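# Place bottles on ledges matching their cap colours

## Task

Put every bottle upright on the wall ledge whose coloured label strip is the same colour as that bottle's cap, so that the bottle's entire base rests on the ledge.

## Robot and tools

Robot: two seven-joint arms, left_arm and right_arm, each ending in a two-finger gripper. Frame: one scene frame for everything. Its origin sits on the z = 0 plane, under the midpoint between the two arm bases, which are 0.70 m above it. +x points forward (the direction both arms face), +z points up, and left_arm is on the +y side. Image left and right do not necessarily match arm names. Reported gripper positions and orientations may be wrong by a few centimetres, more at long reach.

Gripper frame: fingers extend along the gripper's +z axis and close along its y axis. end_effector_position is the spot between the pads when closed, just under 1 cm short of the fingertips. Closing pushes the fingertips about 17 mm further along +z, mostly while the pads are still over 70 mm apart. Turning the gripper a lot can swing the elbow.

Row layout (used by execute_actions and move): 16 plain numbers, always both arms: left_arm x, y, z, qw, qx, qy, qz, opening, then right_arm x, y, z, qw, qx, qy, qz, opening. x, y, z are an absolute target for end_effector_position in metres, scene frame; the quaternion is an absolute target orientation, w first, scene frame. Opening runs from -1 (closed) to +1 (fully open, 0.145 m); it is a command level, not an offset. Going from open to closed takes about 0.5 s at least. To keep an arm still, resend exactly the pose it last reported before it began holding, plus its wanted opening, in every call; to keep orientation fixed, repeat one chosen quaternion rather than copying the drifting reported one. Sending an arm its measured pose can relieve a press. A 0 opening is a real command, so resend the current opening to leave a gripper unchanged.

execute_actions(actions, cameras): actions is a list of actions; each action is a list of up to 15 rows, each row lasting one 1/30 s step; if fewer than 15 rows are given, the last row is held for the remaining steps. An empty list just returns the state and images. An action is rejected for both arms if any target lies more than 0.6 m from that gripper's current position along any of that gripper's own axes; if the first action fails this against the last reported state, or anything is malformed, the whole call is rejected. cameras selects images: omitted, null or ["all"] gives all, [] gives none; names are cam_high and cam_low (896x504 each). Results also list end_effector_position at some steps.

Each control step the controller limits the commanded pose to 90 mm and 16 degrees from the measured one and moves the joints by damped inverse kinematics, favouring position. So one action may fall short; the result's "Hand target" line shows where each arm is headed, and you must command the rest next time. "Tool commands" shows present gripper commands.

move(target, speed, blend, opening_speed, blocking, cameras): drives each gripper in a straight line from its Hand target to the given absolute pose. target is one 16-number row or a list of up to 15 rows (waypoints), with no 0.6 m check. speed is the top path speed in m/s, 0.002 to 0.5 (default 0.25), rotation capped at twice that in rad/s; one value or one per waypoint. blend, in metres, lets the path pass within that distance of intermediate waypoints instead of stopping (default 0). opening_speed (0.2 or more, scale units per second) ramps gripper openings. blocking=false returns after about 0.5 s while the move runs; a new move takes over from the current point. Moves do not avoid obstacles or the other arm, last at least 0.5 s and at most 10 s, and grippers may lag, stray or briefly overshoot speed, especially with a nearly straight arm. Faster moves and targets placed further past contact hit harder. New openings at later waypoints are applied after everything stops. The result adds a "move:" line giving the ending (done, off_target, moving, held, fault) and limits (paced = pose clipped, held = steps withheld). Arms not named in the ending reached within 3 mm and 2 degrees. Neither done nor off_target tells you about contact.

wait(seconds 0-10, cameras): lets time pass with commands held; a running move continues. stop(cameras): brakes the running move. zoom_image(camera, region [x0,y0,x1,y1] in pixels, max 504x504): closer look at a camera's latest image. read_manual(section): licence text only. finished_scene(scene): ends the current scene irreversibly; the goal must hold without the robot.

Gripping: grip_measured is the measured opening on the command scale; to hold something keep commanding clearly below it (lower squeezes harder, about 10 N per pad max, objects up to ~11 cm). Fast closes can squeeze too hard. Occasionally a held or loose object gets a brief tug.

Watch for: MOTOR HOT (85 °C) and OVER-TEMPERATURE FAULT (100 °C, arm stops 30-60 s) from holding loads, stretched arms or pushing at unreachable poses. The clearance check may hold commands bringing an arm near the other's forearm but not gripper-to-gripper contact, so keep grippers apart yourself. Joint torques include gravity and offsets; numbers 3 and 4 wrap at ±28 N m. Avoid drops, releasing moving objects, slams, hard pushes, arm-to-arm collisions, and knocking anything off the work area, which ends the scene. Camera calibration (K, distortion, T_world_to_cam) is given for cam_high and cam_low and may be off by a couple of degrees and millimetres.

Each tool is called after "Request:" by a JSON object that holds its "name" and its "arguments", one argument or row to a line.

## Session

Request:
{"name": "execute_actions", "arguments": {
  "actions": []
}}

Scene clock: 0.00 s.
left_arm: end_effector_position=(+0.2239, +0.1828, +0.6144) grip_measured=+1.00 end_effector_quat_wxyz=(-0.319, +0.395, -0.515, +0.691) | right_arm: end_effector_position=(+0.4009, -0.1655, +0.3728) grip_measured=+1.00 end_effector_quat_wxyz=(+0.260, +0.265, +0.837, +0.401)
Joint positions: left_arm=[-1.106 0.942 0.535 2.339 -0.48 -0.199 -0.367 0.145] | right_arm=[0.583 0.619 -0.841 0.925 -1.182 -0.496 -0.047 0.145]
Joint velocities: within noise
Joint torques (N m): no reading
Motor temperatures (°C): left_arm=[20 20 22 21 21 23 21] | right_arm=[20 22 22 19 20 19 21]
Hand target: left_arm +0.2239, +0.1828, +0.6144; -0.319, +0.395, -0.515, +0.691 | right_arm +0.4009, -0.1655, +0.3728; +0.260, +0.265, +0.837, +0.401
Tool commands: left_gripper/opening=+1.0 right_gripper/opening=+1.0

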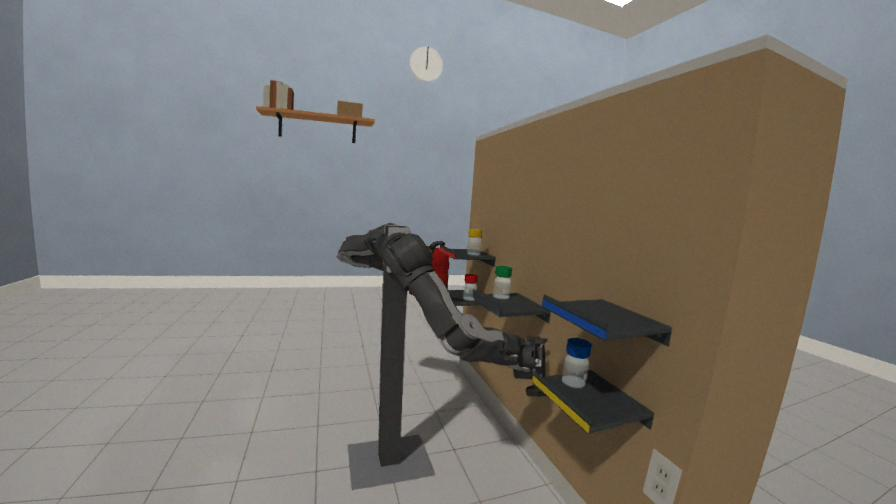

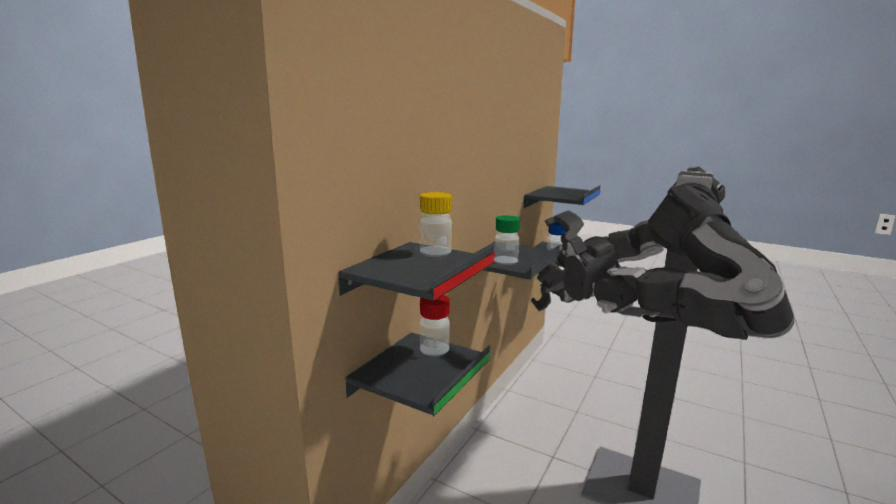

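Request:
{"name": "zoom_image", "arguments": {
  "camera": "cam_high",
  "region": [420, 200, 680, 440]
}}

Request:
{"name": "zoom_image", "arguments": {
  "camera": "cam_low",
  "region": [330, 160, 620, 430]
}}

Scaled by 1.938 from the camera's 896x504 image, which has a finer 1280x720 frame.

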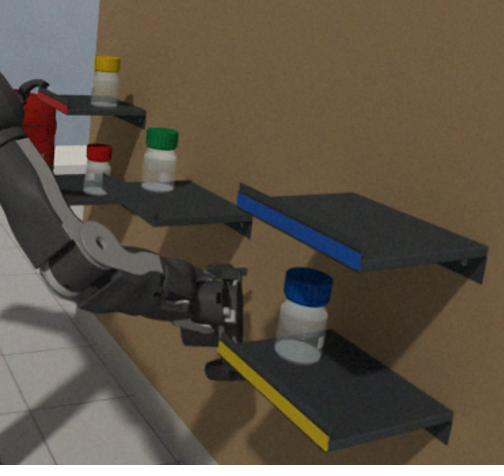

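Scaled by 1.738 from the camera's 896x504 image, which has a finer 1280x720 frame.

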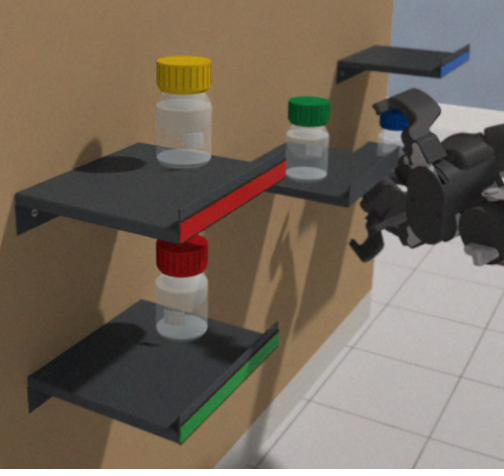

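Request:
{"name": "move", "arguments": {
  "target": [
    [0.2239,0.1828,0.6144,-0.319,0.395,-0.515,0.691,1,0.26,-0.25,0.38,0.26,0.265,0.837,0.401,1],
    [0.2,0.3,0.66,-0.1664,0.740,0.1983,0.6209,1,0.22,-0.28,0.45,0.1664,0.740,-0.1983,0.6209,1]
  ]
}}

Scene clock: 152.53 s.
left_arm: end_effector_position=(+0.2000, +0.3004, +0.6596) grip_measured=+1.00 end_effector_quat_wxyz=(+0.029, +0.772, +0.039, +0.634) | right_arm: end_effector_position=(+0.2201, -0.2787, +0.4495) grip_measured=+1.00 end_effector_quat_wxyz=(+0.164, +0.740, -0.196, +0.622)
Joint positions: left_arm=[-1.406 0.64 1.489 2.43 1.585 0.313 0.038 0.145] | right_arm=[-0.642 0.556 -0.143 1.989 0.495 -0.211 -0.83 0.145]
Joint velocities: within noise
Joint torques (N m): left_arm=[-1.09 1.46 2.51 0.9 0.22 -0.53 0] | right_arm=[0.44 2.31 2.28 4.18 -0.26 -0.17 -0.13]
Motor temperatures (°C): left_arm=[20 21 23 22 21 23 21] | right_arm=[23 23 23 20 20 19 21]
Hand target: left_arm +0.2002, +0.3006, +0.6600; +0.028, +0.772, +0.039, +0.633 | right_arm +0.2200, -0.2800, +0.4500; +0.166, +0.740, -0.198, +0.621
Off the commanded pose: left_arm 0.001 m, 29 deg; orientation clipped | right_arm 0.001 m, 0 deg.
joint sent to its limit (left arm) — joint 4 (elbow), upper limit, where the elbow is as bent as it goes; joint 5 (forearm roll), upper limit. The joint targets are off in orientation, not in position.
move: off_target (left_arm); limits=paced

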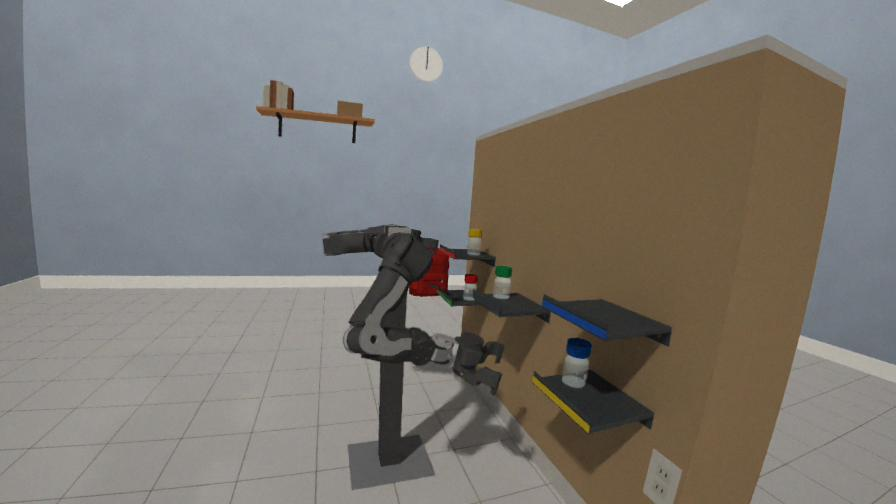

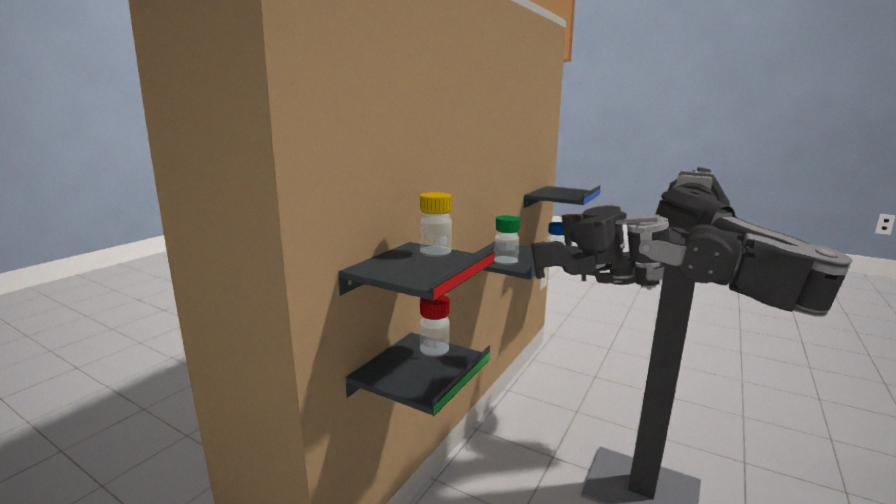

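Request:
{"name": "zoom_image", "arguments": {
  "camera": "cam_low",
  "region": [480, 170, 700, 320]
}}

Request:
{"name": "zoom_image", "arguments": {
  "camera": "cam_high",
  "region": [420, 280, 680, 440]
}}

Scaled by 2.291 from the camera's 896x504 image, which has a finer 1280x720 frame.

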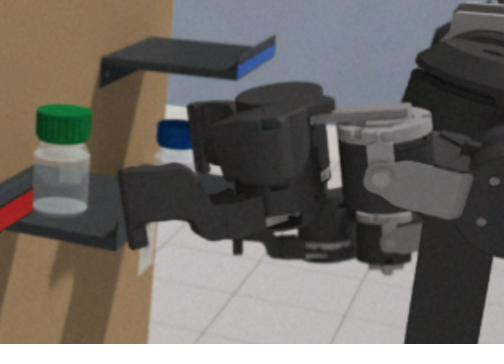

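Scaled by 1.938 from the camera's 896x504 image, which has a finer 1280x720 frame.

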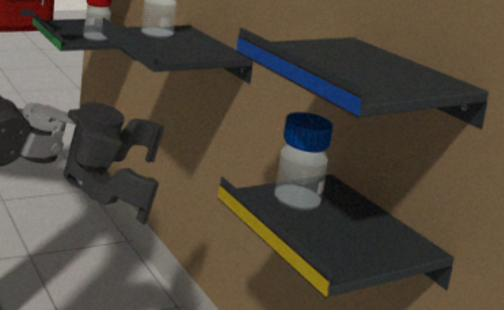

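Request:
{"name": "move", "arguments": {
  "target": [
    [0.26,0.3,0.66,-0.1664,0.740,0.1983,0.6209,1,0.25,-0.25,0.485,0.1664,0.740,-0.1983,0.6209,1],
    [0.26,0.3,0.66,-0.1664,0.740,0.1983,0.6209,1,0.324,-0.293,0.485,0.1664,0.740,-0.1983,0.6209,1]
  ]
}}

Request:
{"name": "zoom_image", "arguments": {
  "camera": "cam_high",
  "region": [440, 280, 680, 440]
}}

Request:
{"name": "zoom_image", "arguments": {
  "camera": "cam_low",
  "region": [420, 170, 640, 320]
}}

Scene clock: 195.93 s.
left_arm: end_effector_position=(+0.2616, +0.2999, +0.6624) grip_measured=+1.00 end_effector_quat_wxyz=(-0.068, +0.767, +0.107, +0.629) | right_arm: end_effector_position=(+0.3237, -0.2947, +0.4872) grip_measured=+1.00 end_effector_quat_wxyz=(+0.169, +0.737, -0.201, +0.623)
Joint positions: left_arm=[-0.718 1.025 0.953 2.432 1.584 0.534 -0.744 0.145] | right_arm=[-0.125 0.564 -0.163 1.827 0.649 0.124 -0.81 0.145]
Joint velocities: within noise
Joint torques (N m): left_arm=[1.46 3.36 1.33 1.06 -0.1 -0.39 -0.03] | right_arm=[2.94 3.36 1.26 3.29 -0.26 -0.21 0.19]
Motor temperatures (°C): left_arm=[20 21 24 21 21 24 21] | right_arm=[22 23 23 21 20 19 21]
Hand target: left_arm +0.2611, +0.3009, +0.6600; -0.069, +0.769, +0.110, +0.625 | right_arm +0.3240, -0.2930, +0.4849; +0.166, +0.740, -0.198, +0.621
Off the commanded pose: left_arm 0.003 m, 16 deg | right_arm 0.003 m, 1 deg.
joint read past its limit (left arm) — joint 4 (elbow), upper limit, where the elbow is as bent as it goes.
joint sent to its limit (left arm) — joint 4 (elbow), upper limit, where the elbow is as bent as it goes; joint 5 (forearm roll), upper limit. The joint targets are off in orientation, not in position.
move: off_target (left_arm); limits=paced

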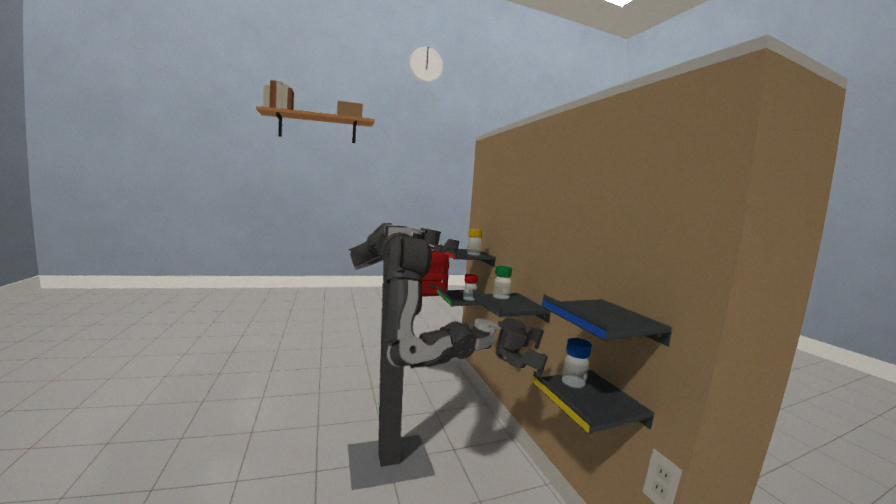

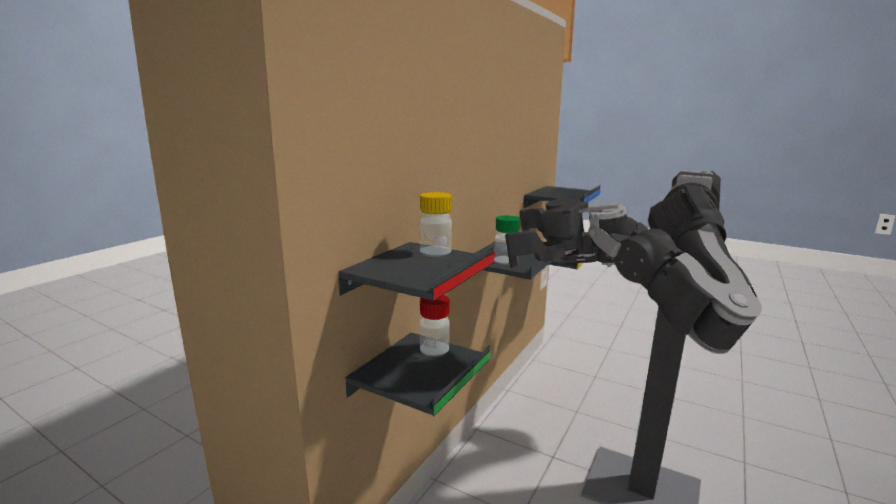

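Scaled by 2.100 from the camera's 896x504 image, which has a finer 1280x720 frame.

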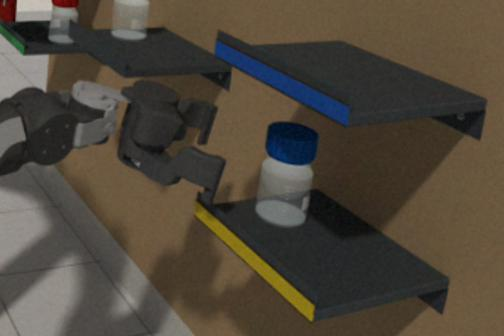

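Scaled by 2.291 from the camera's 896x504 image, which has a finer 1280x720 frame.

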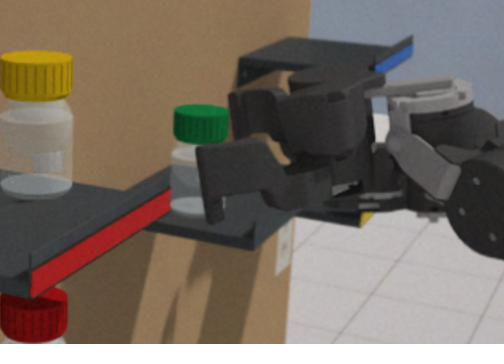

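Request:
{"name": "move", "arguments": {
  "target": [
    [0.2616,0.2999,0.6624,-0.068,0.767,0.107,0.629,1,0.324,-0.293,0.494,0.1664,0.740,-0.1983,0.6209,1],
    [0.2616,0.2999,0.6624,-0.068,0.767,0.107,0.629,1,0.398,-0.336,0.494,0.1664,0.740,-0.1983,0.6209,1]
  ],
  "speed": 0.12
}}

Request:
{"name": "zoom_image", "arguments": {
  "camera": "cam_high",
  "region": [440, 280, 680, 440]
}}

Scene clock: 218.53 s.
left_arm: end_effector_position=(+0.2616, +0.3000, +0.6623) grip_measured=+1.00 end_effector_quat_wxyz=(-0.068, +0.767, +0.107, +0.629) | right_arm: end_effector_position=(+0.3978, -0.3382, +0.4962) grip_measured=+1.00 end_effector_quat_wxyz=(+0.169, +0.738, -0.201, +0.621)
Joint positions: left_arm=[-0.718 1.025 0.953 2.432 1.584 0.534 -0.745 0.145] | right_arm=[0.244 0.591 -0.199 1.438 0.716 0.161 -0.63 0.145]
Joint velocities: within noise
Joint torques (N m): left_arm=[1.6 4.15 2.32 1.05 -0.15 -0.46 0.19] | right_arm=[4.55 3.68 1.84 3.33 -0.26 -0.45 0.18]
Motor temperatures (°C): left_arm=[20 21 24 21 21 24 21] | right_arm=[22 23 23 21 20 19 21]
Hand target: left_arm +0.2617, +0.3000, +0.6625; -0.068, +0.767, +0.107, +0.629 | right_arm +0.3980, -0.3360, +0.4942; +0.166, +0.740, -0.198, +0.621
Off the commanded pose: left_arm 0.000 m, 0 deg | right_arm 0.003 m, 0 deg.
joint read past its limit (left arm) — joint 4 (elbow), upper limit, where the elbow is as bent as it goes.
joint sent to its limit (left arm) — joint 4 (elbow), upper limit, where the elbow is as bent as it goes. The joint targets still meet the commanded pose.
move: done

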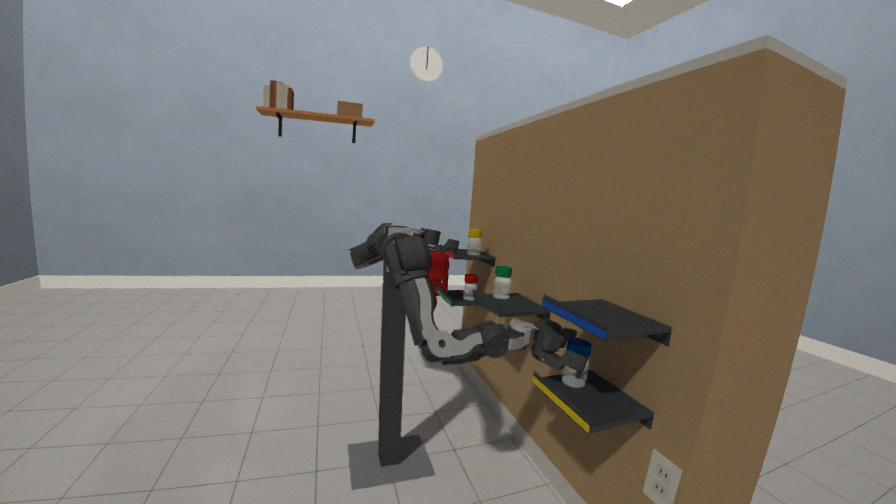

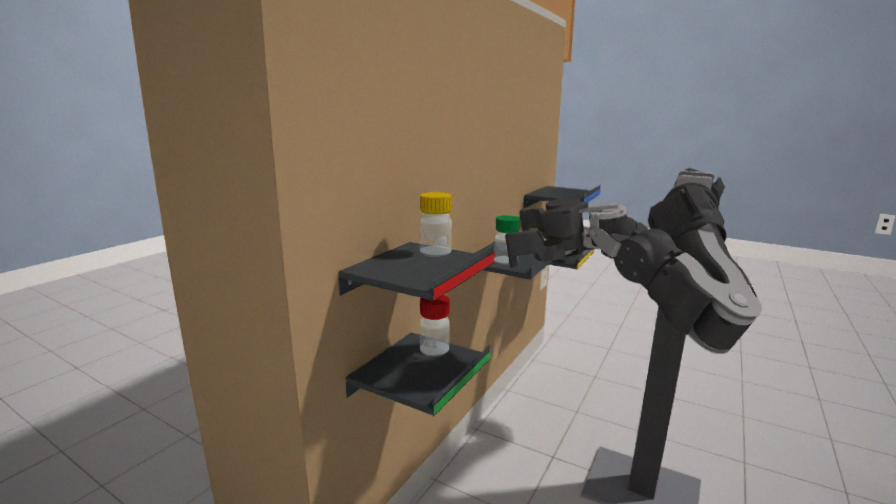

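Scaled by 2.100 from the camera's 896x504 image, which has a finer 1280x720 frame.

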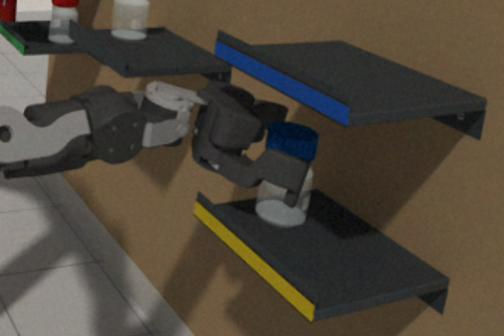

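Request:
{"name": "move", "arguments": {
  "target": [
    [0.2616,0.3,0.6624,-0.068,0.767,0.107,0.629,1,0.4,-0.336,0.487,0.1664,0.740,-0.1983,0.6209,1],
    [0.2616,0.3,0.6624,-0.068,0.767,0.107,0.629,1,0.4,-0.336,0.487,0.1664,0.740,-0.1983,0.6209,-0.5]
  ],
  "speed": 0.1,
  "opening_speed": 1.0
}}

Request:
{"name": "zoom_image", "arguments": {
  "camera": "cam_high",
  "region": [440, 280, 680, 440]
}}

Scene clock: 228.40 s.
left_arm: end_effector_position=(+0.2616, +0.3000, +0.6623) grip_measured=+1.00 end_effector_quat_wxyz=(-0.068, +0.767, +0.107, +0.629) | right_arm: end_effector_position=(+0.3992, -0.3375, +0.4877) grip_measured=-0.32 end_effector_quat_wxyz=(+0.169, +0.739, -0.200, +0.620)
Joint positions: left_arm=[-0.718 1.025 0.953 2.432 1.584 0.534 -0.745 0.145] | right_arm=[0.248 0.576 -0.208 1.401 0.701 0.136 -0.614 0.052]
Joint velocities: within noise
Joint torques (N m): left_arm=[1.54 4.1 2.35 1.06 -0.15 -0.46 0.18] | right_arm=[5.16 3.73 1.83 3.23 -0.26 -0.44 0.18]
Motor temperatures (°C): left_arm=[20 21 24 21 21 24 21] | right_arm=[22 23 22 21 20 19 21]
Hand target: left_arm +0.2616, +0.3001, +0.6625; -0.068, +0.767, +0.107, +0.629 | right_arm +0.3999, -0.3360, +0.4870; +0.167, +0.740, -0.198, +0.621
Off the commanded pose: left_arm 0.000 m, 0 deg | right_arm 0.002 m, 0 deg.
joint read past its limit (left arm) — joint 4 (elbow), upper limit, where the elbow is as bent as it goes.
joint sent to its limit (left arm) — joint 4 (elbow), upper limit, where the elbow is as bent as it goes. The joint targets still meet the commanded pose.
move: done

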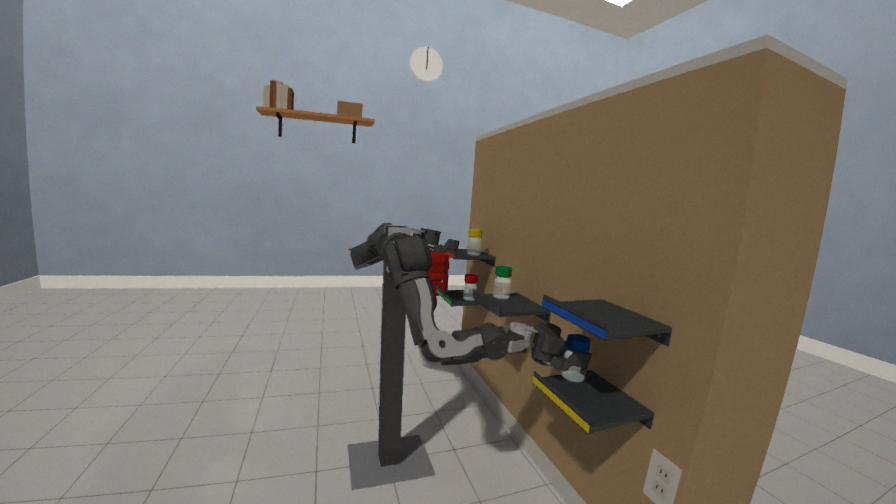

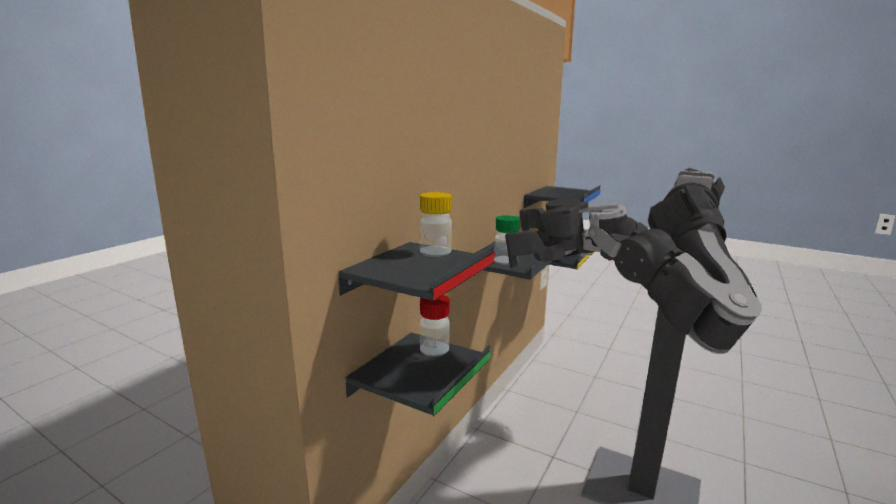

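Scaled by 2.100 from the camera's 896x504 image, which has a finer 1280x720 frame.

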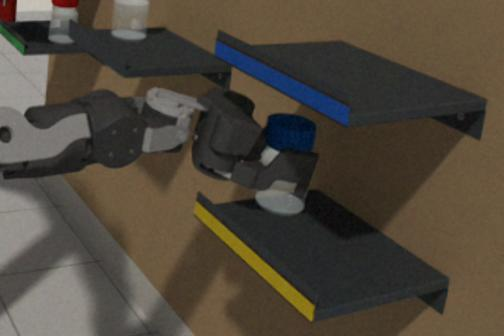

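Request:
{"name": "move", "arguments": {
  "target": [
    [0.2616,0.3,0.6624,-0.068,0.767,0.107,0.629,1,0.4,-0.336,0.525,0.1664,0.740,-0.1983,0.6209,-0.7],
    [0.2616,0.3,0.6624,-0.068,0.767,0.107,0.629,1,0.24,-0.244,0.525,0.1664,0.740,-0.1983,0.6209,-0.7],
    [0.2616,0.3,0.6624,-0.068,0.767,0.107,0.629,1,0.24,-0.244,0.65,0.1664,0.740,-0.1983,0.6209,-0.7]
  ],
  "speed": 0.15
}}

Scene clock: 251.10 s.
left_arm: end_effector_position=(+0.2616, +0.3000, +0.6623) grip_measured=+1.00 end_effector_quat_wxyz=(-0.068, +0.767, +0.107, +0.629) | right_arm: end_effector_position=(+0.2413, -0.2437, +0.6490) grip_measured=-0.32 end_effector_quat_wxyz=(+0.298, +0.623, -0.291, +0.662)
Joint positions: left_arm=[-0.718 1.025 0.953 2.432 1.584 0.534 -0.745 0.145] | right_arm=[0.075 0.269 -0.366 2.44 0.331 0.783 -1.465 0.052]
Joint velocities: within noise
Joint torques (N m): left_arm=[1.57 4.07 2.35 1.05 -0.15 -0.46 0.18] | right_arm=[2.89 0.94 0.12 2.92 -0.46 0.09 -0.15]
Motor temperatures (°C): left_arm=[20 22 24 21 21 24 21] | right_arm=[23 23 23 21 20 20 21]
Hand target: left_arm +0.2616, +0.3001, +0.6625; -0.068, +0.767, +0.107, +0.629 | right_arm +0.2406, -0.2439, +0.6497; +0.300, +0.622, -0.291, +0.662
Off the commanded pose: left_arm 0.000 m, 0 deg | right_arm 0.002 m, 23 deg; orientation clipped.
joint read past its limit (left arm) — joint 4 (elbow), upper limit, where the elbow is as bent as it goes.
joint sent to its limit (left arm) — joint 4 (elbow), upper limit, where the elbow is as bent as it goes. The joint targets still meet the commanded pose.
joint sent to its limit (right arm) — joint 4 (elbow), upper limit, where the elbow is as bent as it goes; joint 6 (wrist pitch), upper limit. The joint targets are off in orientation, not in position.
move: off_target (right_arm); limits=paced

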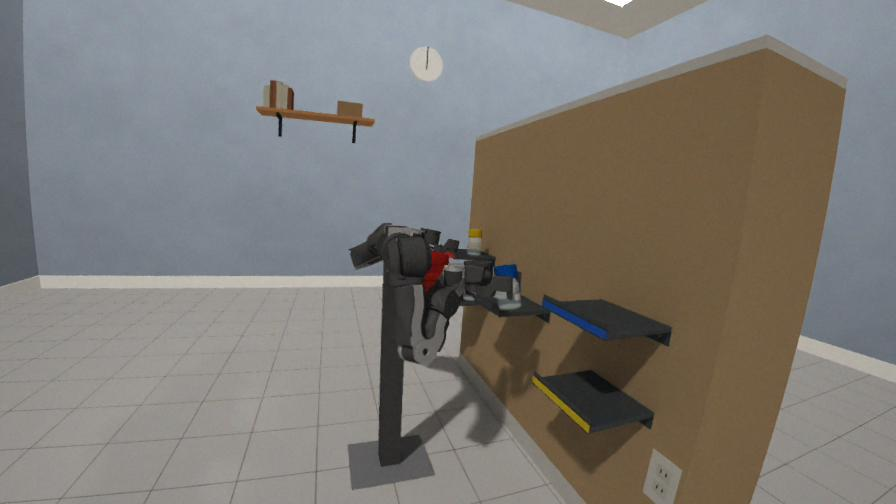

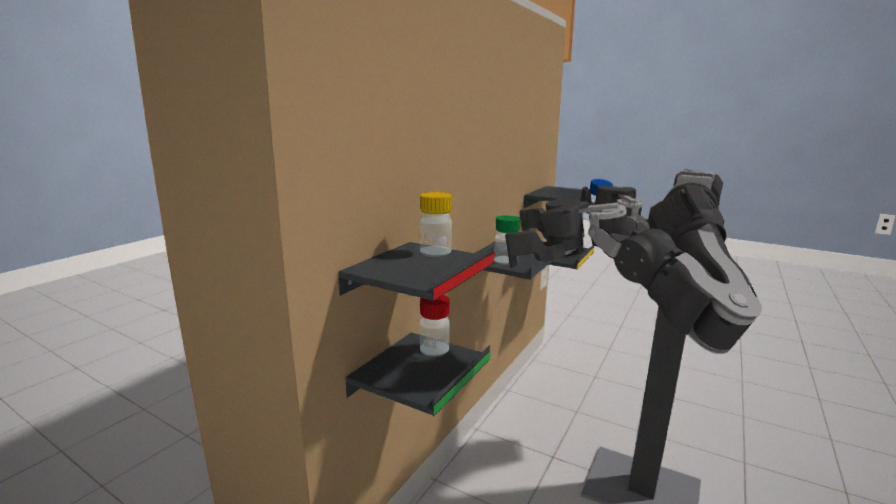

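Request:
{"name": "move", "arguments": {
  "target": [
    [0.2616,0.3,0.6624,-0.068,0.767,0.107,0.629,1,0.24,-0.244,0.51,0.1664,0.740,-0.1983,0.6209,-0.7],
    [0.2616,0.3,0.6624,-0.068,0.767,0.107,0.629,1,0.22,-0.40,0.51,-0.1,0.7595,0.1,0.6373,-0.7],
    [0.2616,0.3,0.6624,-0.068,0.767,0.107,0.629,1,0.23,-0.40,0.62,-0.1,0.7595,0.1,0.6373,-0.7]
  ],
  "speed": 0.2
}}

Scene clock: 286.87 s.
left_arm: end_effector_position=(+0.2616, +0.3000, +0.6623) grip_measured=+1.00 end_effector_quat_wxyz=(-0.068, +0.767, +0.107, +0.629) | right_arm: end_effector_position=(+0.2302, -0.4009, +0.6200) grip_measured=-0.32 end_effector_quat_wxyz=(-0.097, +0.759, +0.099, +0.636)
Joint positions: left_arm=[-0.718 1.025 0.953 2.432 1.584 0.534 -0.745 0.145] | right_arm=[-1.311 1.016 1.259 1.588 1.325 0.05 0.787 0.052]
Joint velocities: within noise
Joint torques (N m): left_arm=[1.57 4.1 2.35 1.05 -0.16 -0.46 0.18] | right_arm=[0.12 2.18 4.21 1.03 0.65 -0.3 0.15]
Motor temperatures (°C): left_arm=[20 22 24 21 21 24 21] | right_arm=[22 23 22 21 20 19 21]
Hand target: left_arm +0.2616, +0.3001, +0.6625; -0.068, +0.767, +0.107, +0.629 | right_arm +0.2300, -0.4000, +0.6201; -0.100, +0.758, +0.100, +0.637
Off the commanded pose: left_arm 0.000 m, 0 deg | right_arm 0.001 m, 0 deg.
joint read past its limit (left arm) — joint 4 (elbow), upper limit, where the elbow is as bent as it goes.
joint sent to its limit (left arm) — joint 4 (elbow), upper limit, where the elbow is as bent as it goes. The joint targets still meet the commanded pose.
move: done

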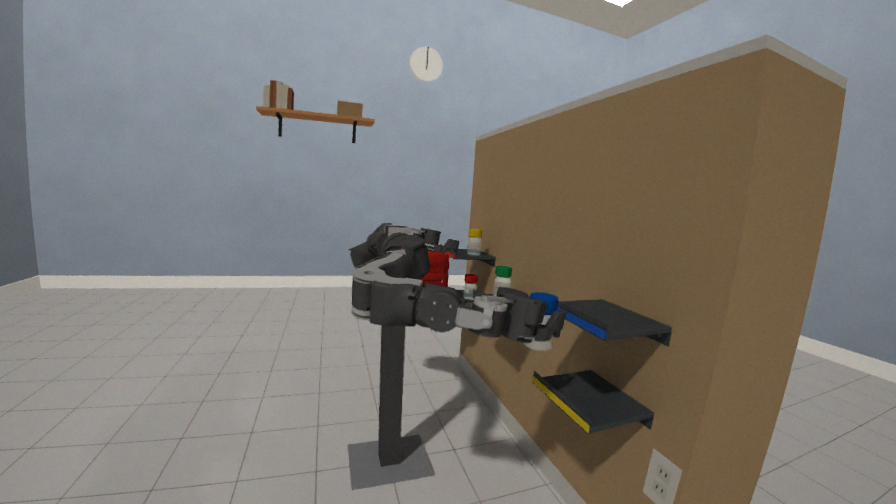

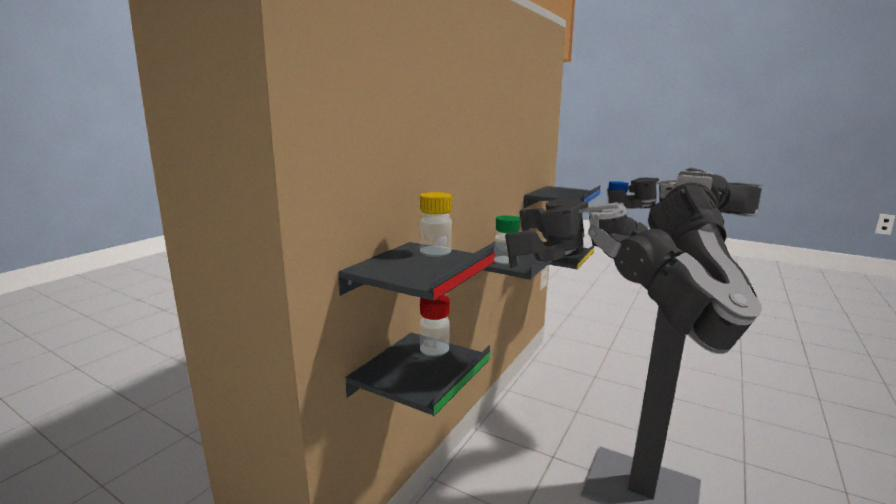

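Request:
{"name": "move", "arguments": {
  "target": [
    [0.2616,0.3,0.6624,-0.068,0.767,0.107,0.629,1,0.235,-0.40,0.745,-0.1,0.7595,0.1,0.6373,-0.7],
    [0.2616,0.3,0.6624,-0.068,0.767,0.107,0.629,1,0.30,-0.385,0.745,-0.1,0.7595,0.1,0.6373,-0.7]
  ],
  "speed": 0.15
}}

Request:
{"name": "zoom_image", "arguments": {
  "camera": "cam_high",
  "region": [440, 200, 680, 360]
}}

Scene clock: 296.03 s.
left_arm: end_effector_position=(+0.2616, +0.3000, +0.6623) grip_measured=+1.00 end_effector_quat_wxyz=(-0.068, +0.767, +0.107, +0.629) | right_arm: end_effector_position=(+0.2997, -0.3846, +0.7439) grip_measured=-0.32 end_effector_quat_wxyz=(-0.100, +0.761, +0.101, +0.632)
Joint positions: left_arm=[-0.718 1.025 0.953 2.432 1.584 0.534 -0.745 0.145] | right_arm=[-0.724 1.367 1.295 1.479 1.227 0.694 0.686 0.052]
Joint velocities: within noise
Joint torques (N m): left_arm=[1.57 4.1 2.35 1.05 -0.15 -0.46 0.18] | right_arm=[2.65 6.47 3.41 1.02 0.61 -0.57 -0.11]
Motor temperatures (°C): left_arm=[20 22 24 21 21 24 21] | right_arm=[22 23 23 20 20 19 21]
Hand target: left_arm +0.2616, +0.3001, +0.6625; -0.068, +0.767, +0.107, +0.629 | right_arm +0.3000, -0.3849, +0.7451; -0.100, +0.758, +0.100, +0.636
Off the commanded pose: left_arm 0.000 m, 0 deg | right_arm 0.001 m, 1 deg.
joint read past its limit (left arm) — joint 4 (elbow), upper limit, where the elbow is as bent as it goes.
joint sent to its limit (left arm) — joint 4 (elbow), upper limit, where the elbow is as bent as it goes. The joint targets still meet the commanded pose.
move: done

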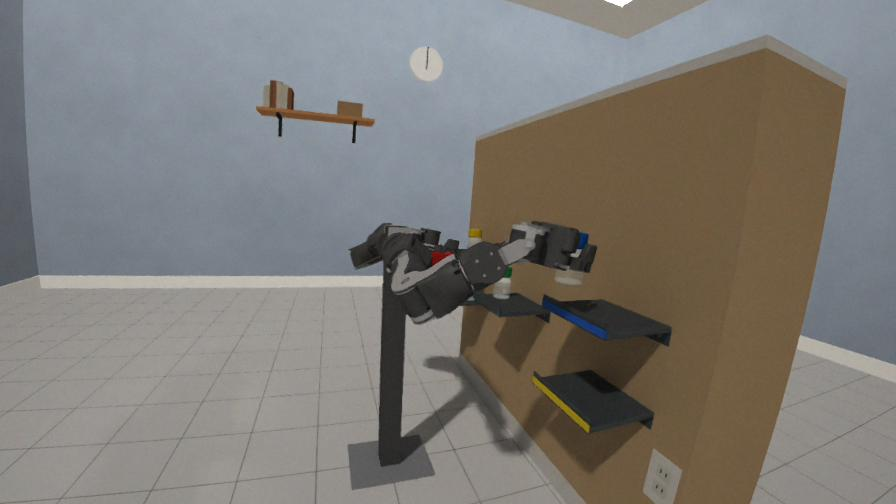

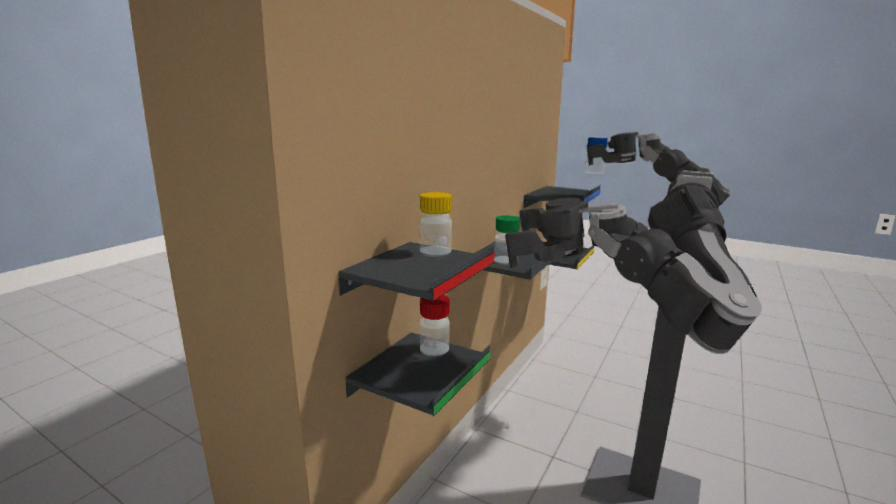

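Scaled by 2.100 from the camera's 896x504 image, which has a finer 1280x720 frame.

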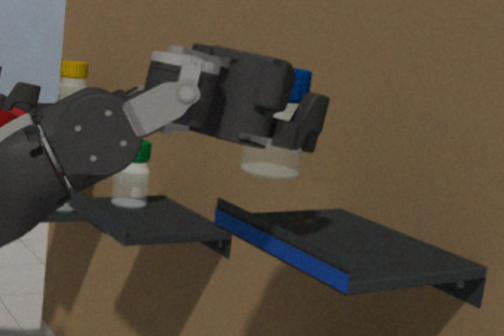

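Request:
{"name": "move", "arguments": {
  "target": [
    [0.2616,0.3,0.6624,-0.068,0.767,0.107,0.629,1,0.405,-0.38,0.745,-0.1,0.7595,0.1,0.6373,-0.7],
    [0.2616,0.3,0.6624,-0.068,0.767,0.107,0.629,1,0.405,-0.38,0.707,-0.1,0.7595,0.1,0.6373,-0.7]
  ],
  "speed": [0.15, 0.08]
}}

Request:
{"name": "zoom_image", "arguments": {
  "camera": "cam_high",
  "region": [440, 200, 680, 360]
}}

Request:
{"name": "zoom_image", "arguments": {
  "camera": "cam_low",
  "region": [500, 100, 660, 220]
}}

Scene clock: 313.97 s.
left_arm: end_effector_position=(+0.2616, +0.3000, +0.6623) grip_measured=+1.00 end_effector_quat_wxyz=(-0.068, +0.767, +0.107, +0.629) | right_arm: end_effector_position=(+0.4044, -0.3797, +0.7016) grip_measured=-0.32 end_effector_quat_wxyz=(-0.101, +0.765, +0.101, +0.628)
Joint positions: left_arm=[-0.718 1.025 0.953 2.432 1.584 0.534 -0.745 0.145] | right_arm=[-1.138 1.79 1.184 1.098 1.556 0.252 0.569 0.052]
Joint velocities: within noise
Joint torques (N m): left_arm=[1.57 4.1 2.35 1.05 -0.15 -0.46 0.18] | right_arm=[5.1 3.65 5.97 0.06 0.6 -0.63 -0.12]
Motor temperatures (°C): left_arm=[20 22 24 21 21 24 21] | right_arm=[22 24 23 20 21 20 21]
Hand target: left_arm +0.2616, +0.3001, +0.6625; -0.068, +0.767, +0.107, +0.629 | right_arm +0.4049, -0.3801, +0.7070; -0.100, +0.758, +0.100, +0.636
Off the commanded pose: left_arm 0.000 m, 0 deg | right_arm 0.005 m, 1 deg.
joint read past its limit (left arm) — joint 4 (elbow), upper limit, where the elbow is as bent as it goes.
joint sent to its limit (left arm) — joint 4 (elbow), upper limit, where the elbow is as bent as it goes. The joint targets still meet the commanded pose.
joint sent to its limit (right arm) — joint 5 (forearm roll), upper limit. The joint targets still meet the commanded pose.
move: off_target (right_arm)

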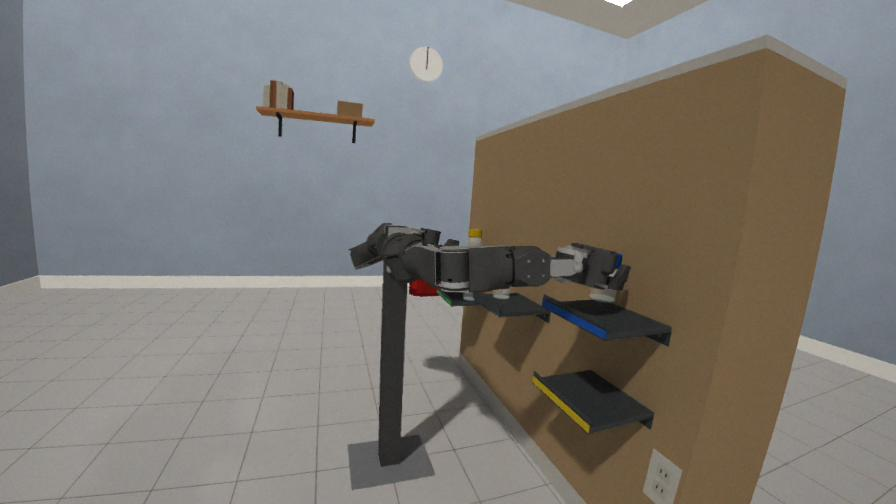

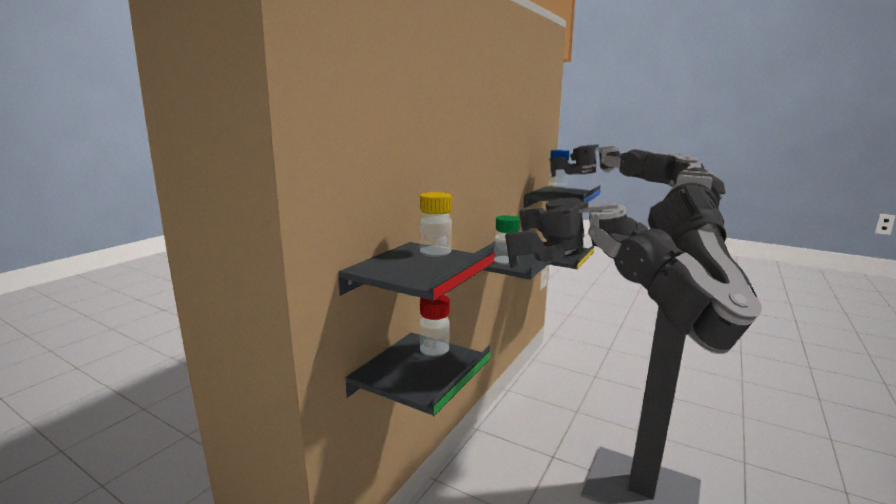

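Scaled by 2.100 from the camera's 896x504 image, which has a finer 1280x720 frame.

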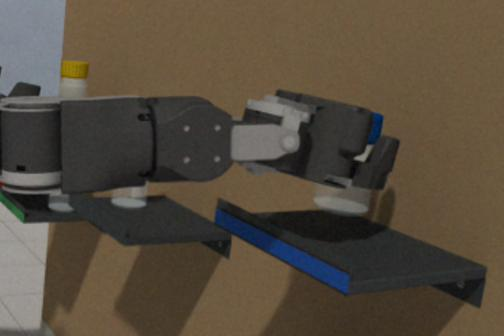

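Scaled by 3.150 from the camera's 896x504 image, which has a finer 1280x720 frame.

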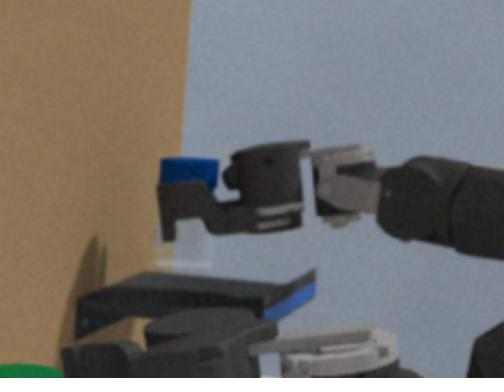

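Request:
{"name": "move", "arguments": {
  "target": [0.2616,0.3,0.6624,-0.068,0.767,0.107,0.629,1,0.405,-0.38,0.698,-0.1,0.7595,0.1,0.6373,-0.7],
  "speed": 0.05
}}

Request:
{"name": "zoom_image", "arguments": {
  "camera": "cam_high",
  "region": [540, 230, 680, 340]
}}

Request:
{"name": "zoom_image", "arguments": {
  "camera": "cam_low",
  "region": [500, 100, 660, 220]
}}

Scene clock: 322.80 s.
left_arm: end_effector_position=(+0.2616, +0.3000, +0.6623) grip_measured=+1.00 end_effector_quat_wxyz=(-0.068, +0.767, +0.107, +0.629) | right_arm: end_effector_position=(+0.4046, -0.3796, +0.6932) grip_measured=-0.32 end_effector_quat_wxyz=(-0.101, +0.765, +0.101, +0.628)
Joint positions: left_arm=[-0.718 1.025 0.953 2.432 1.584 0.534 -0.745 0.145] | right_arm=[-1.189 1.783 1.211 1.104 1.556 0.224 0.565 0.052]
Joint velocities: within noise
Joint torques (N m): left_arm=[1.57 4.1 2.35 1.05 -0.16 -0.46 0.18] | right_arm=[4.81 2.99 6.34 0.27 0.59 -0.65 -0.1]
Motor temperatures (°C): left_arm=[20 22 24 21 21 24 21] | right_arm=[23 23 24 20 21 20 21]
Hand target: left_arm +0.2616, +0.3001, +0.6625; -0.068, +0.767, +0.107, +0.629 | right_arm +0.4050, -0.3800, +0.6980; -0.100, +0.758, +0.100, +0.636
Off the commanded pose: left_arm 0.000 m, 0 deg | right_arm 0.005 m, 1 deg.
joint read past its limit (left arm) — joint 4 (elbow), upper limit, where the elbow is as bent as it goes.
joint sent to its limit (left arm) — joint 4 (elbow), upper limit, where the elbow is as bent as it goes. The joint targets still meet the commanded pose.
joint sent to its limit (right arm) — joint 5 (forearm roll), upper limit. The joint targets still meet the commanded pose.
move: off_target (right_arm)

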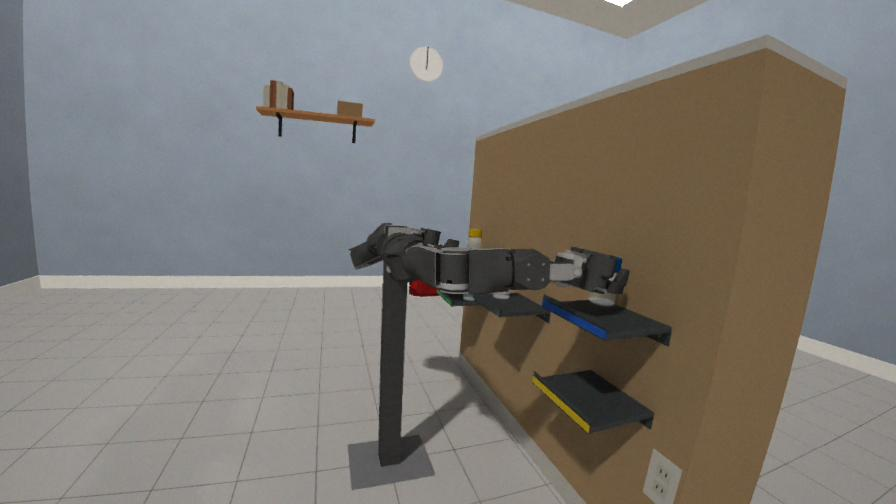

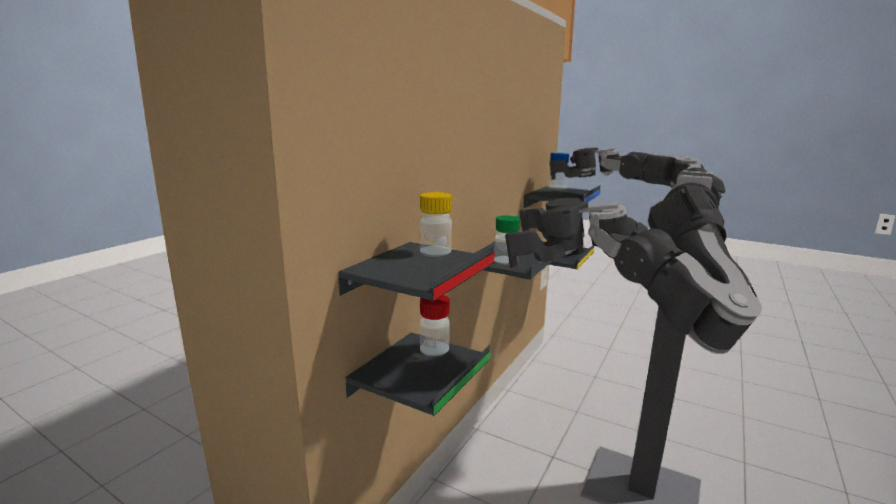

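Scaled by 3.600 from the camera's 896x504 image, which has a finer 1280x720 frame.

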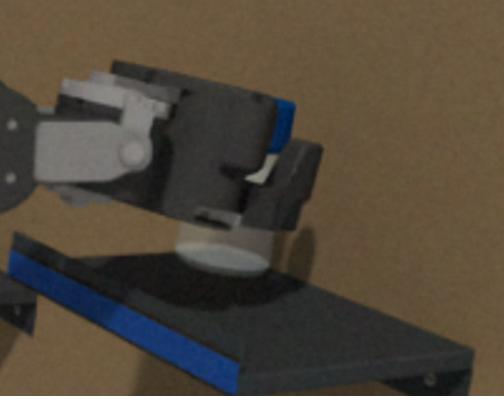

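Scaled by 3.150 from the camera's 896x504 image, which has a finer 1280x720 frame.

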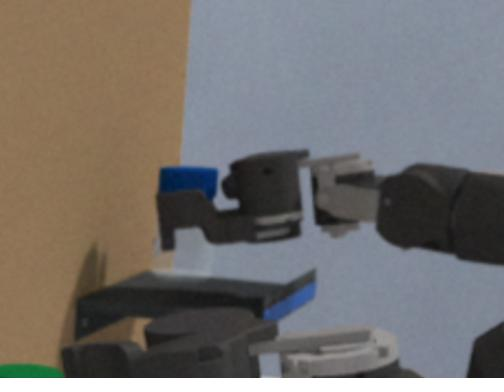

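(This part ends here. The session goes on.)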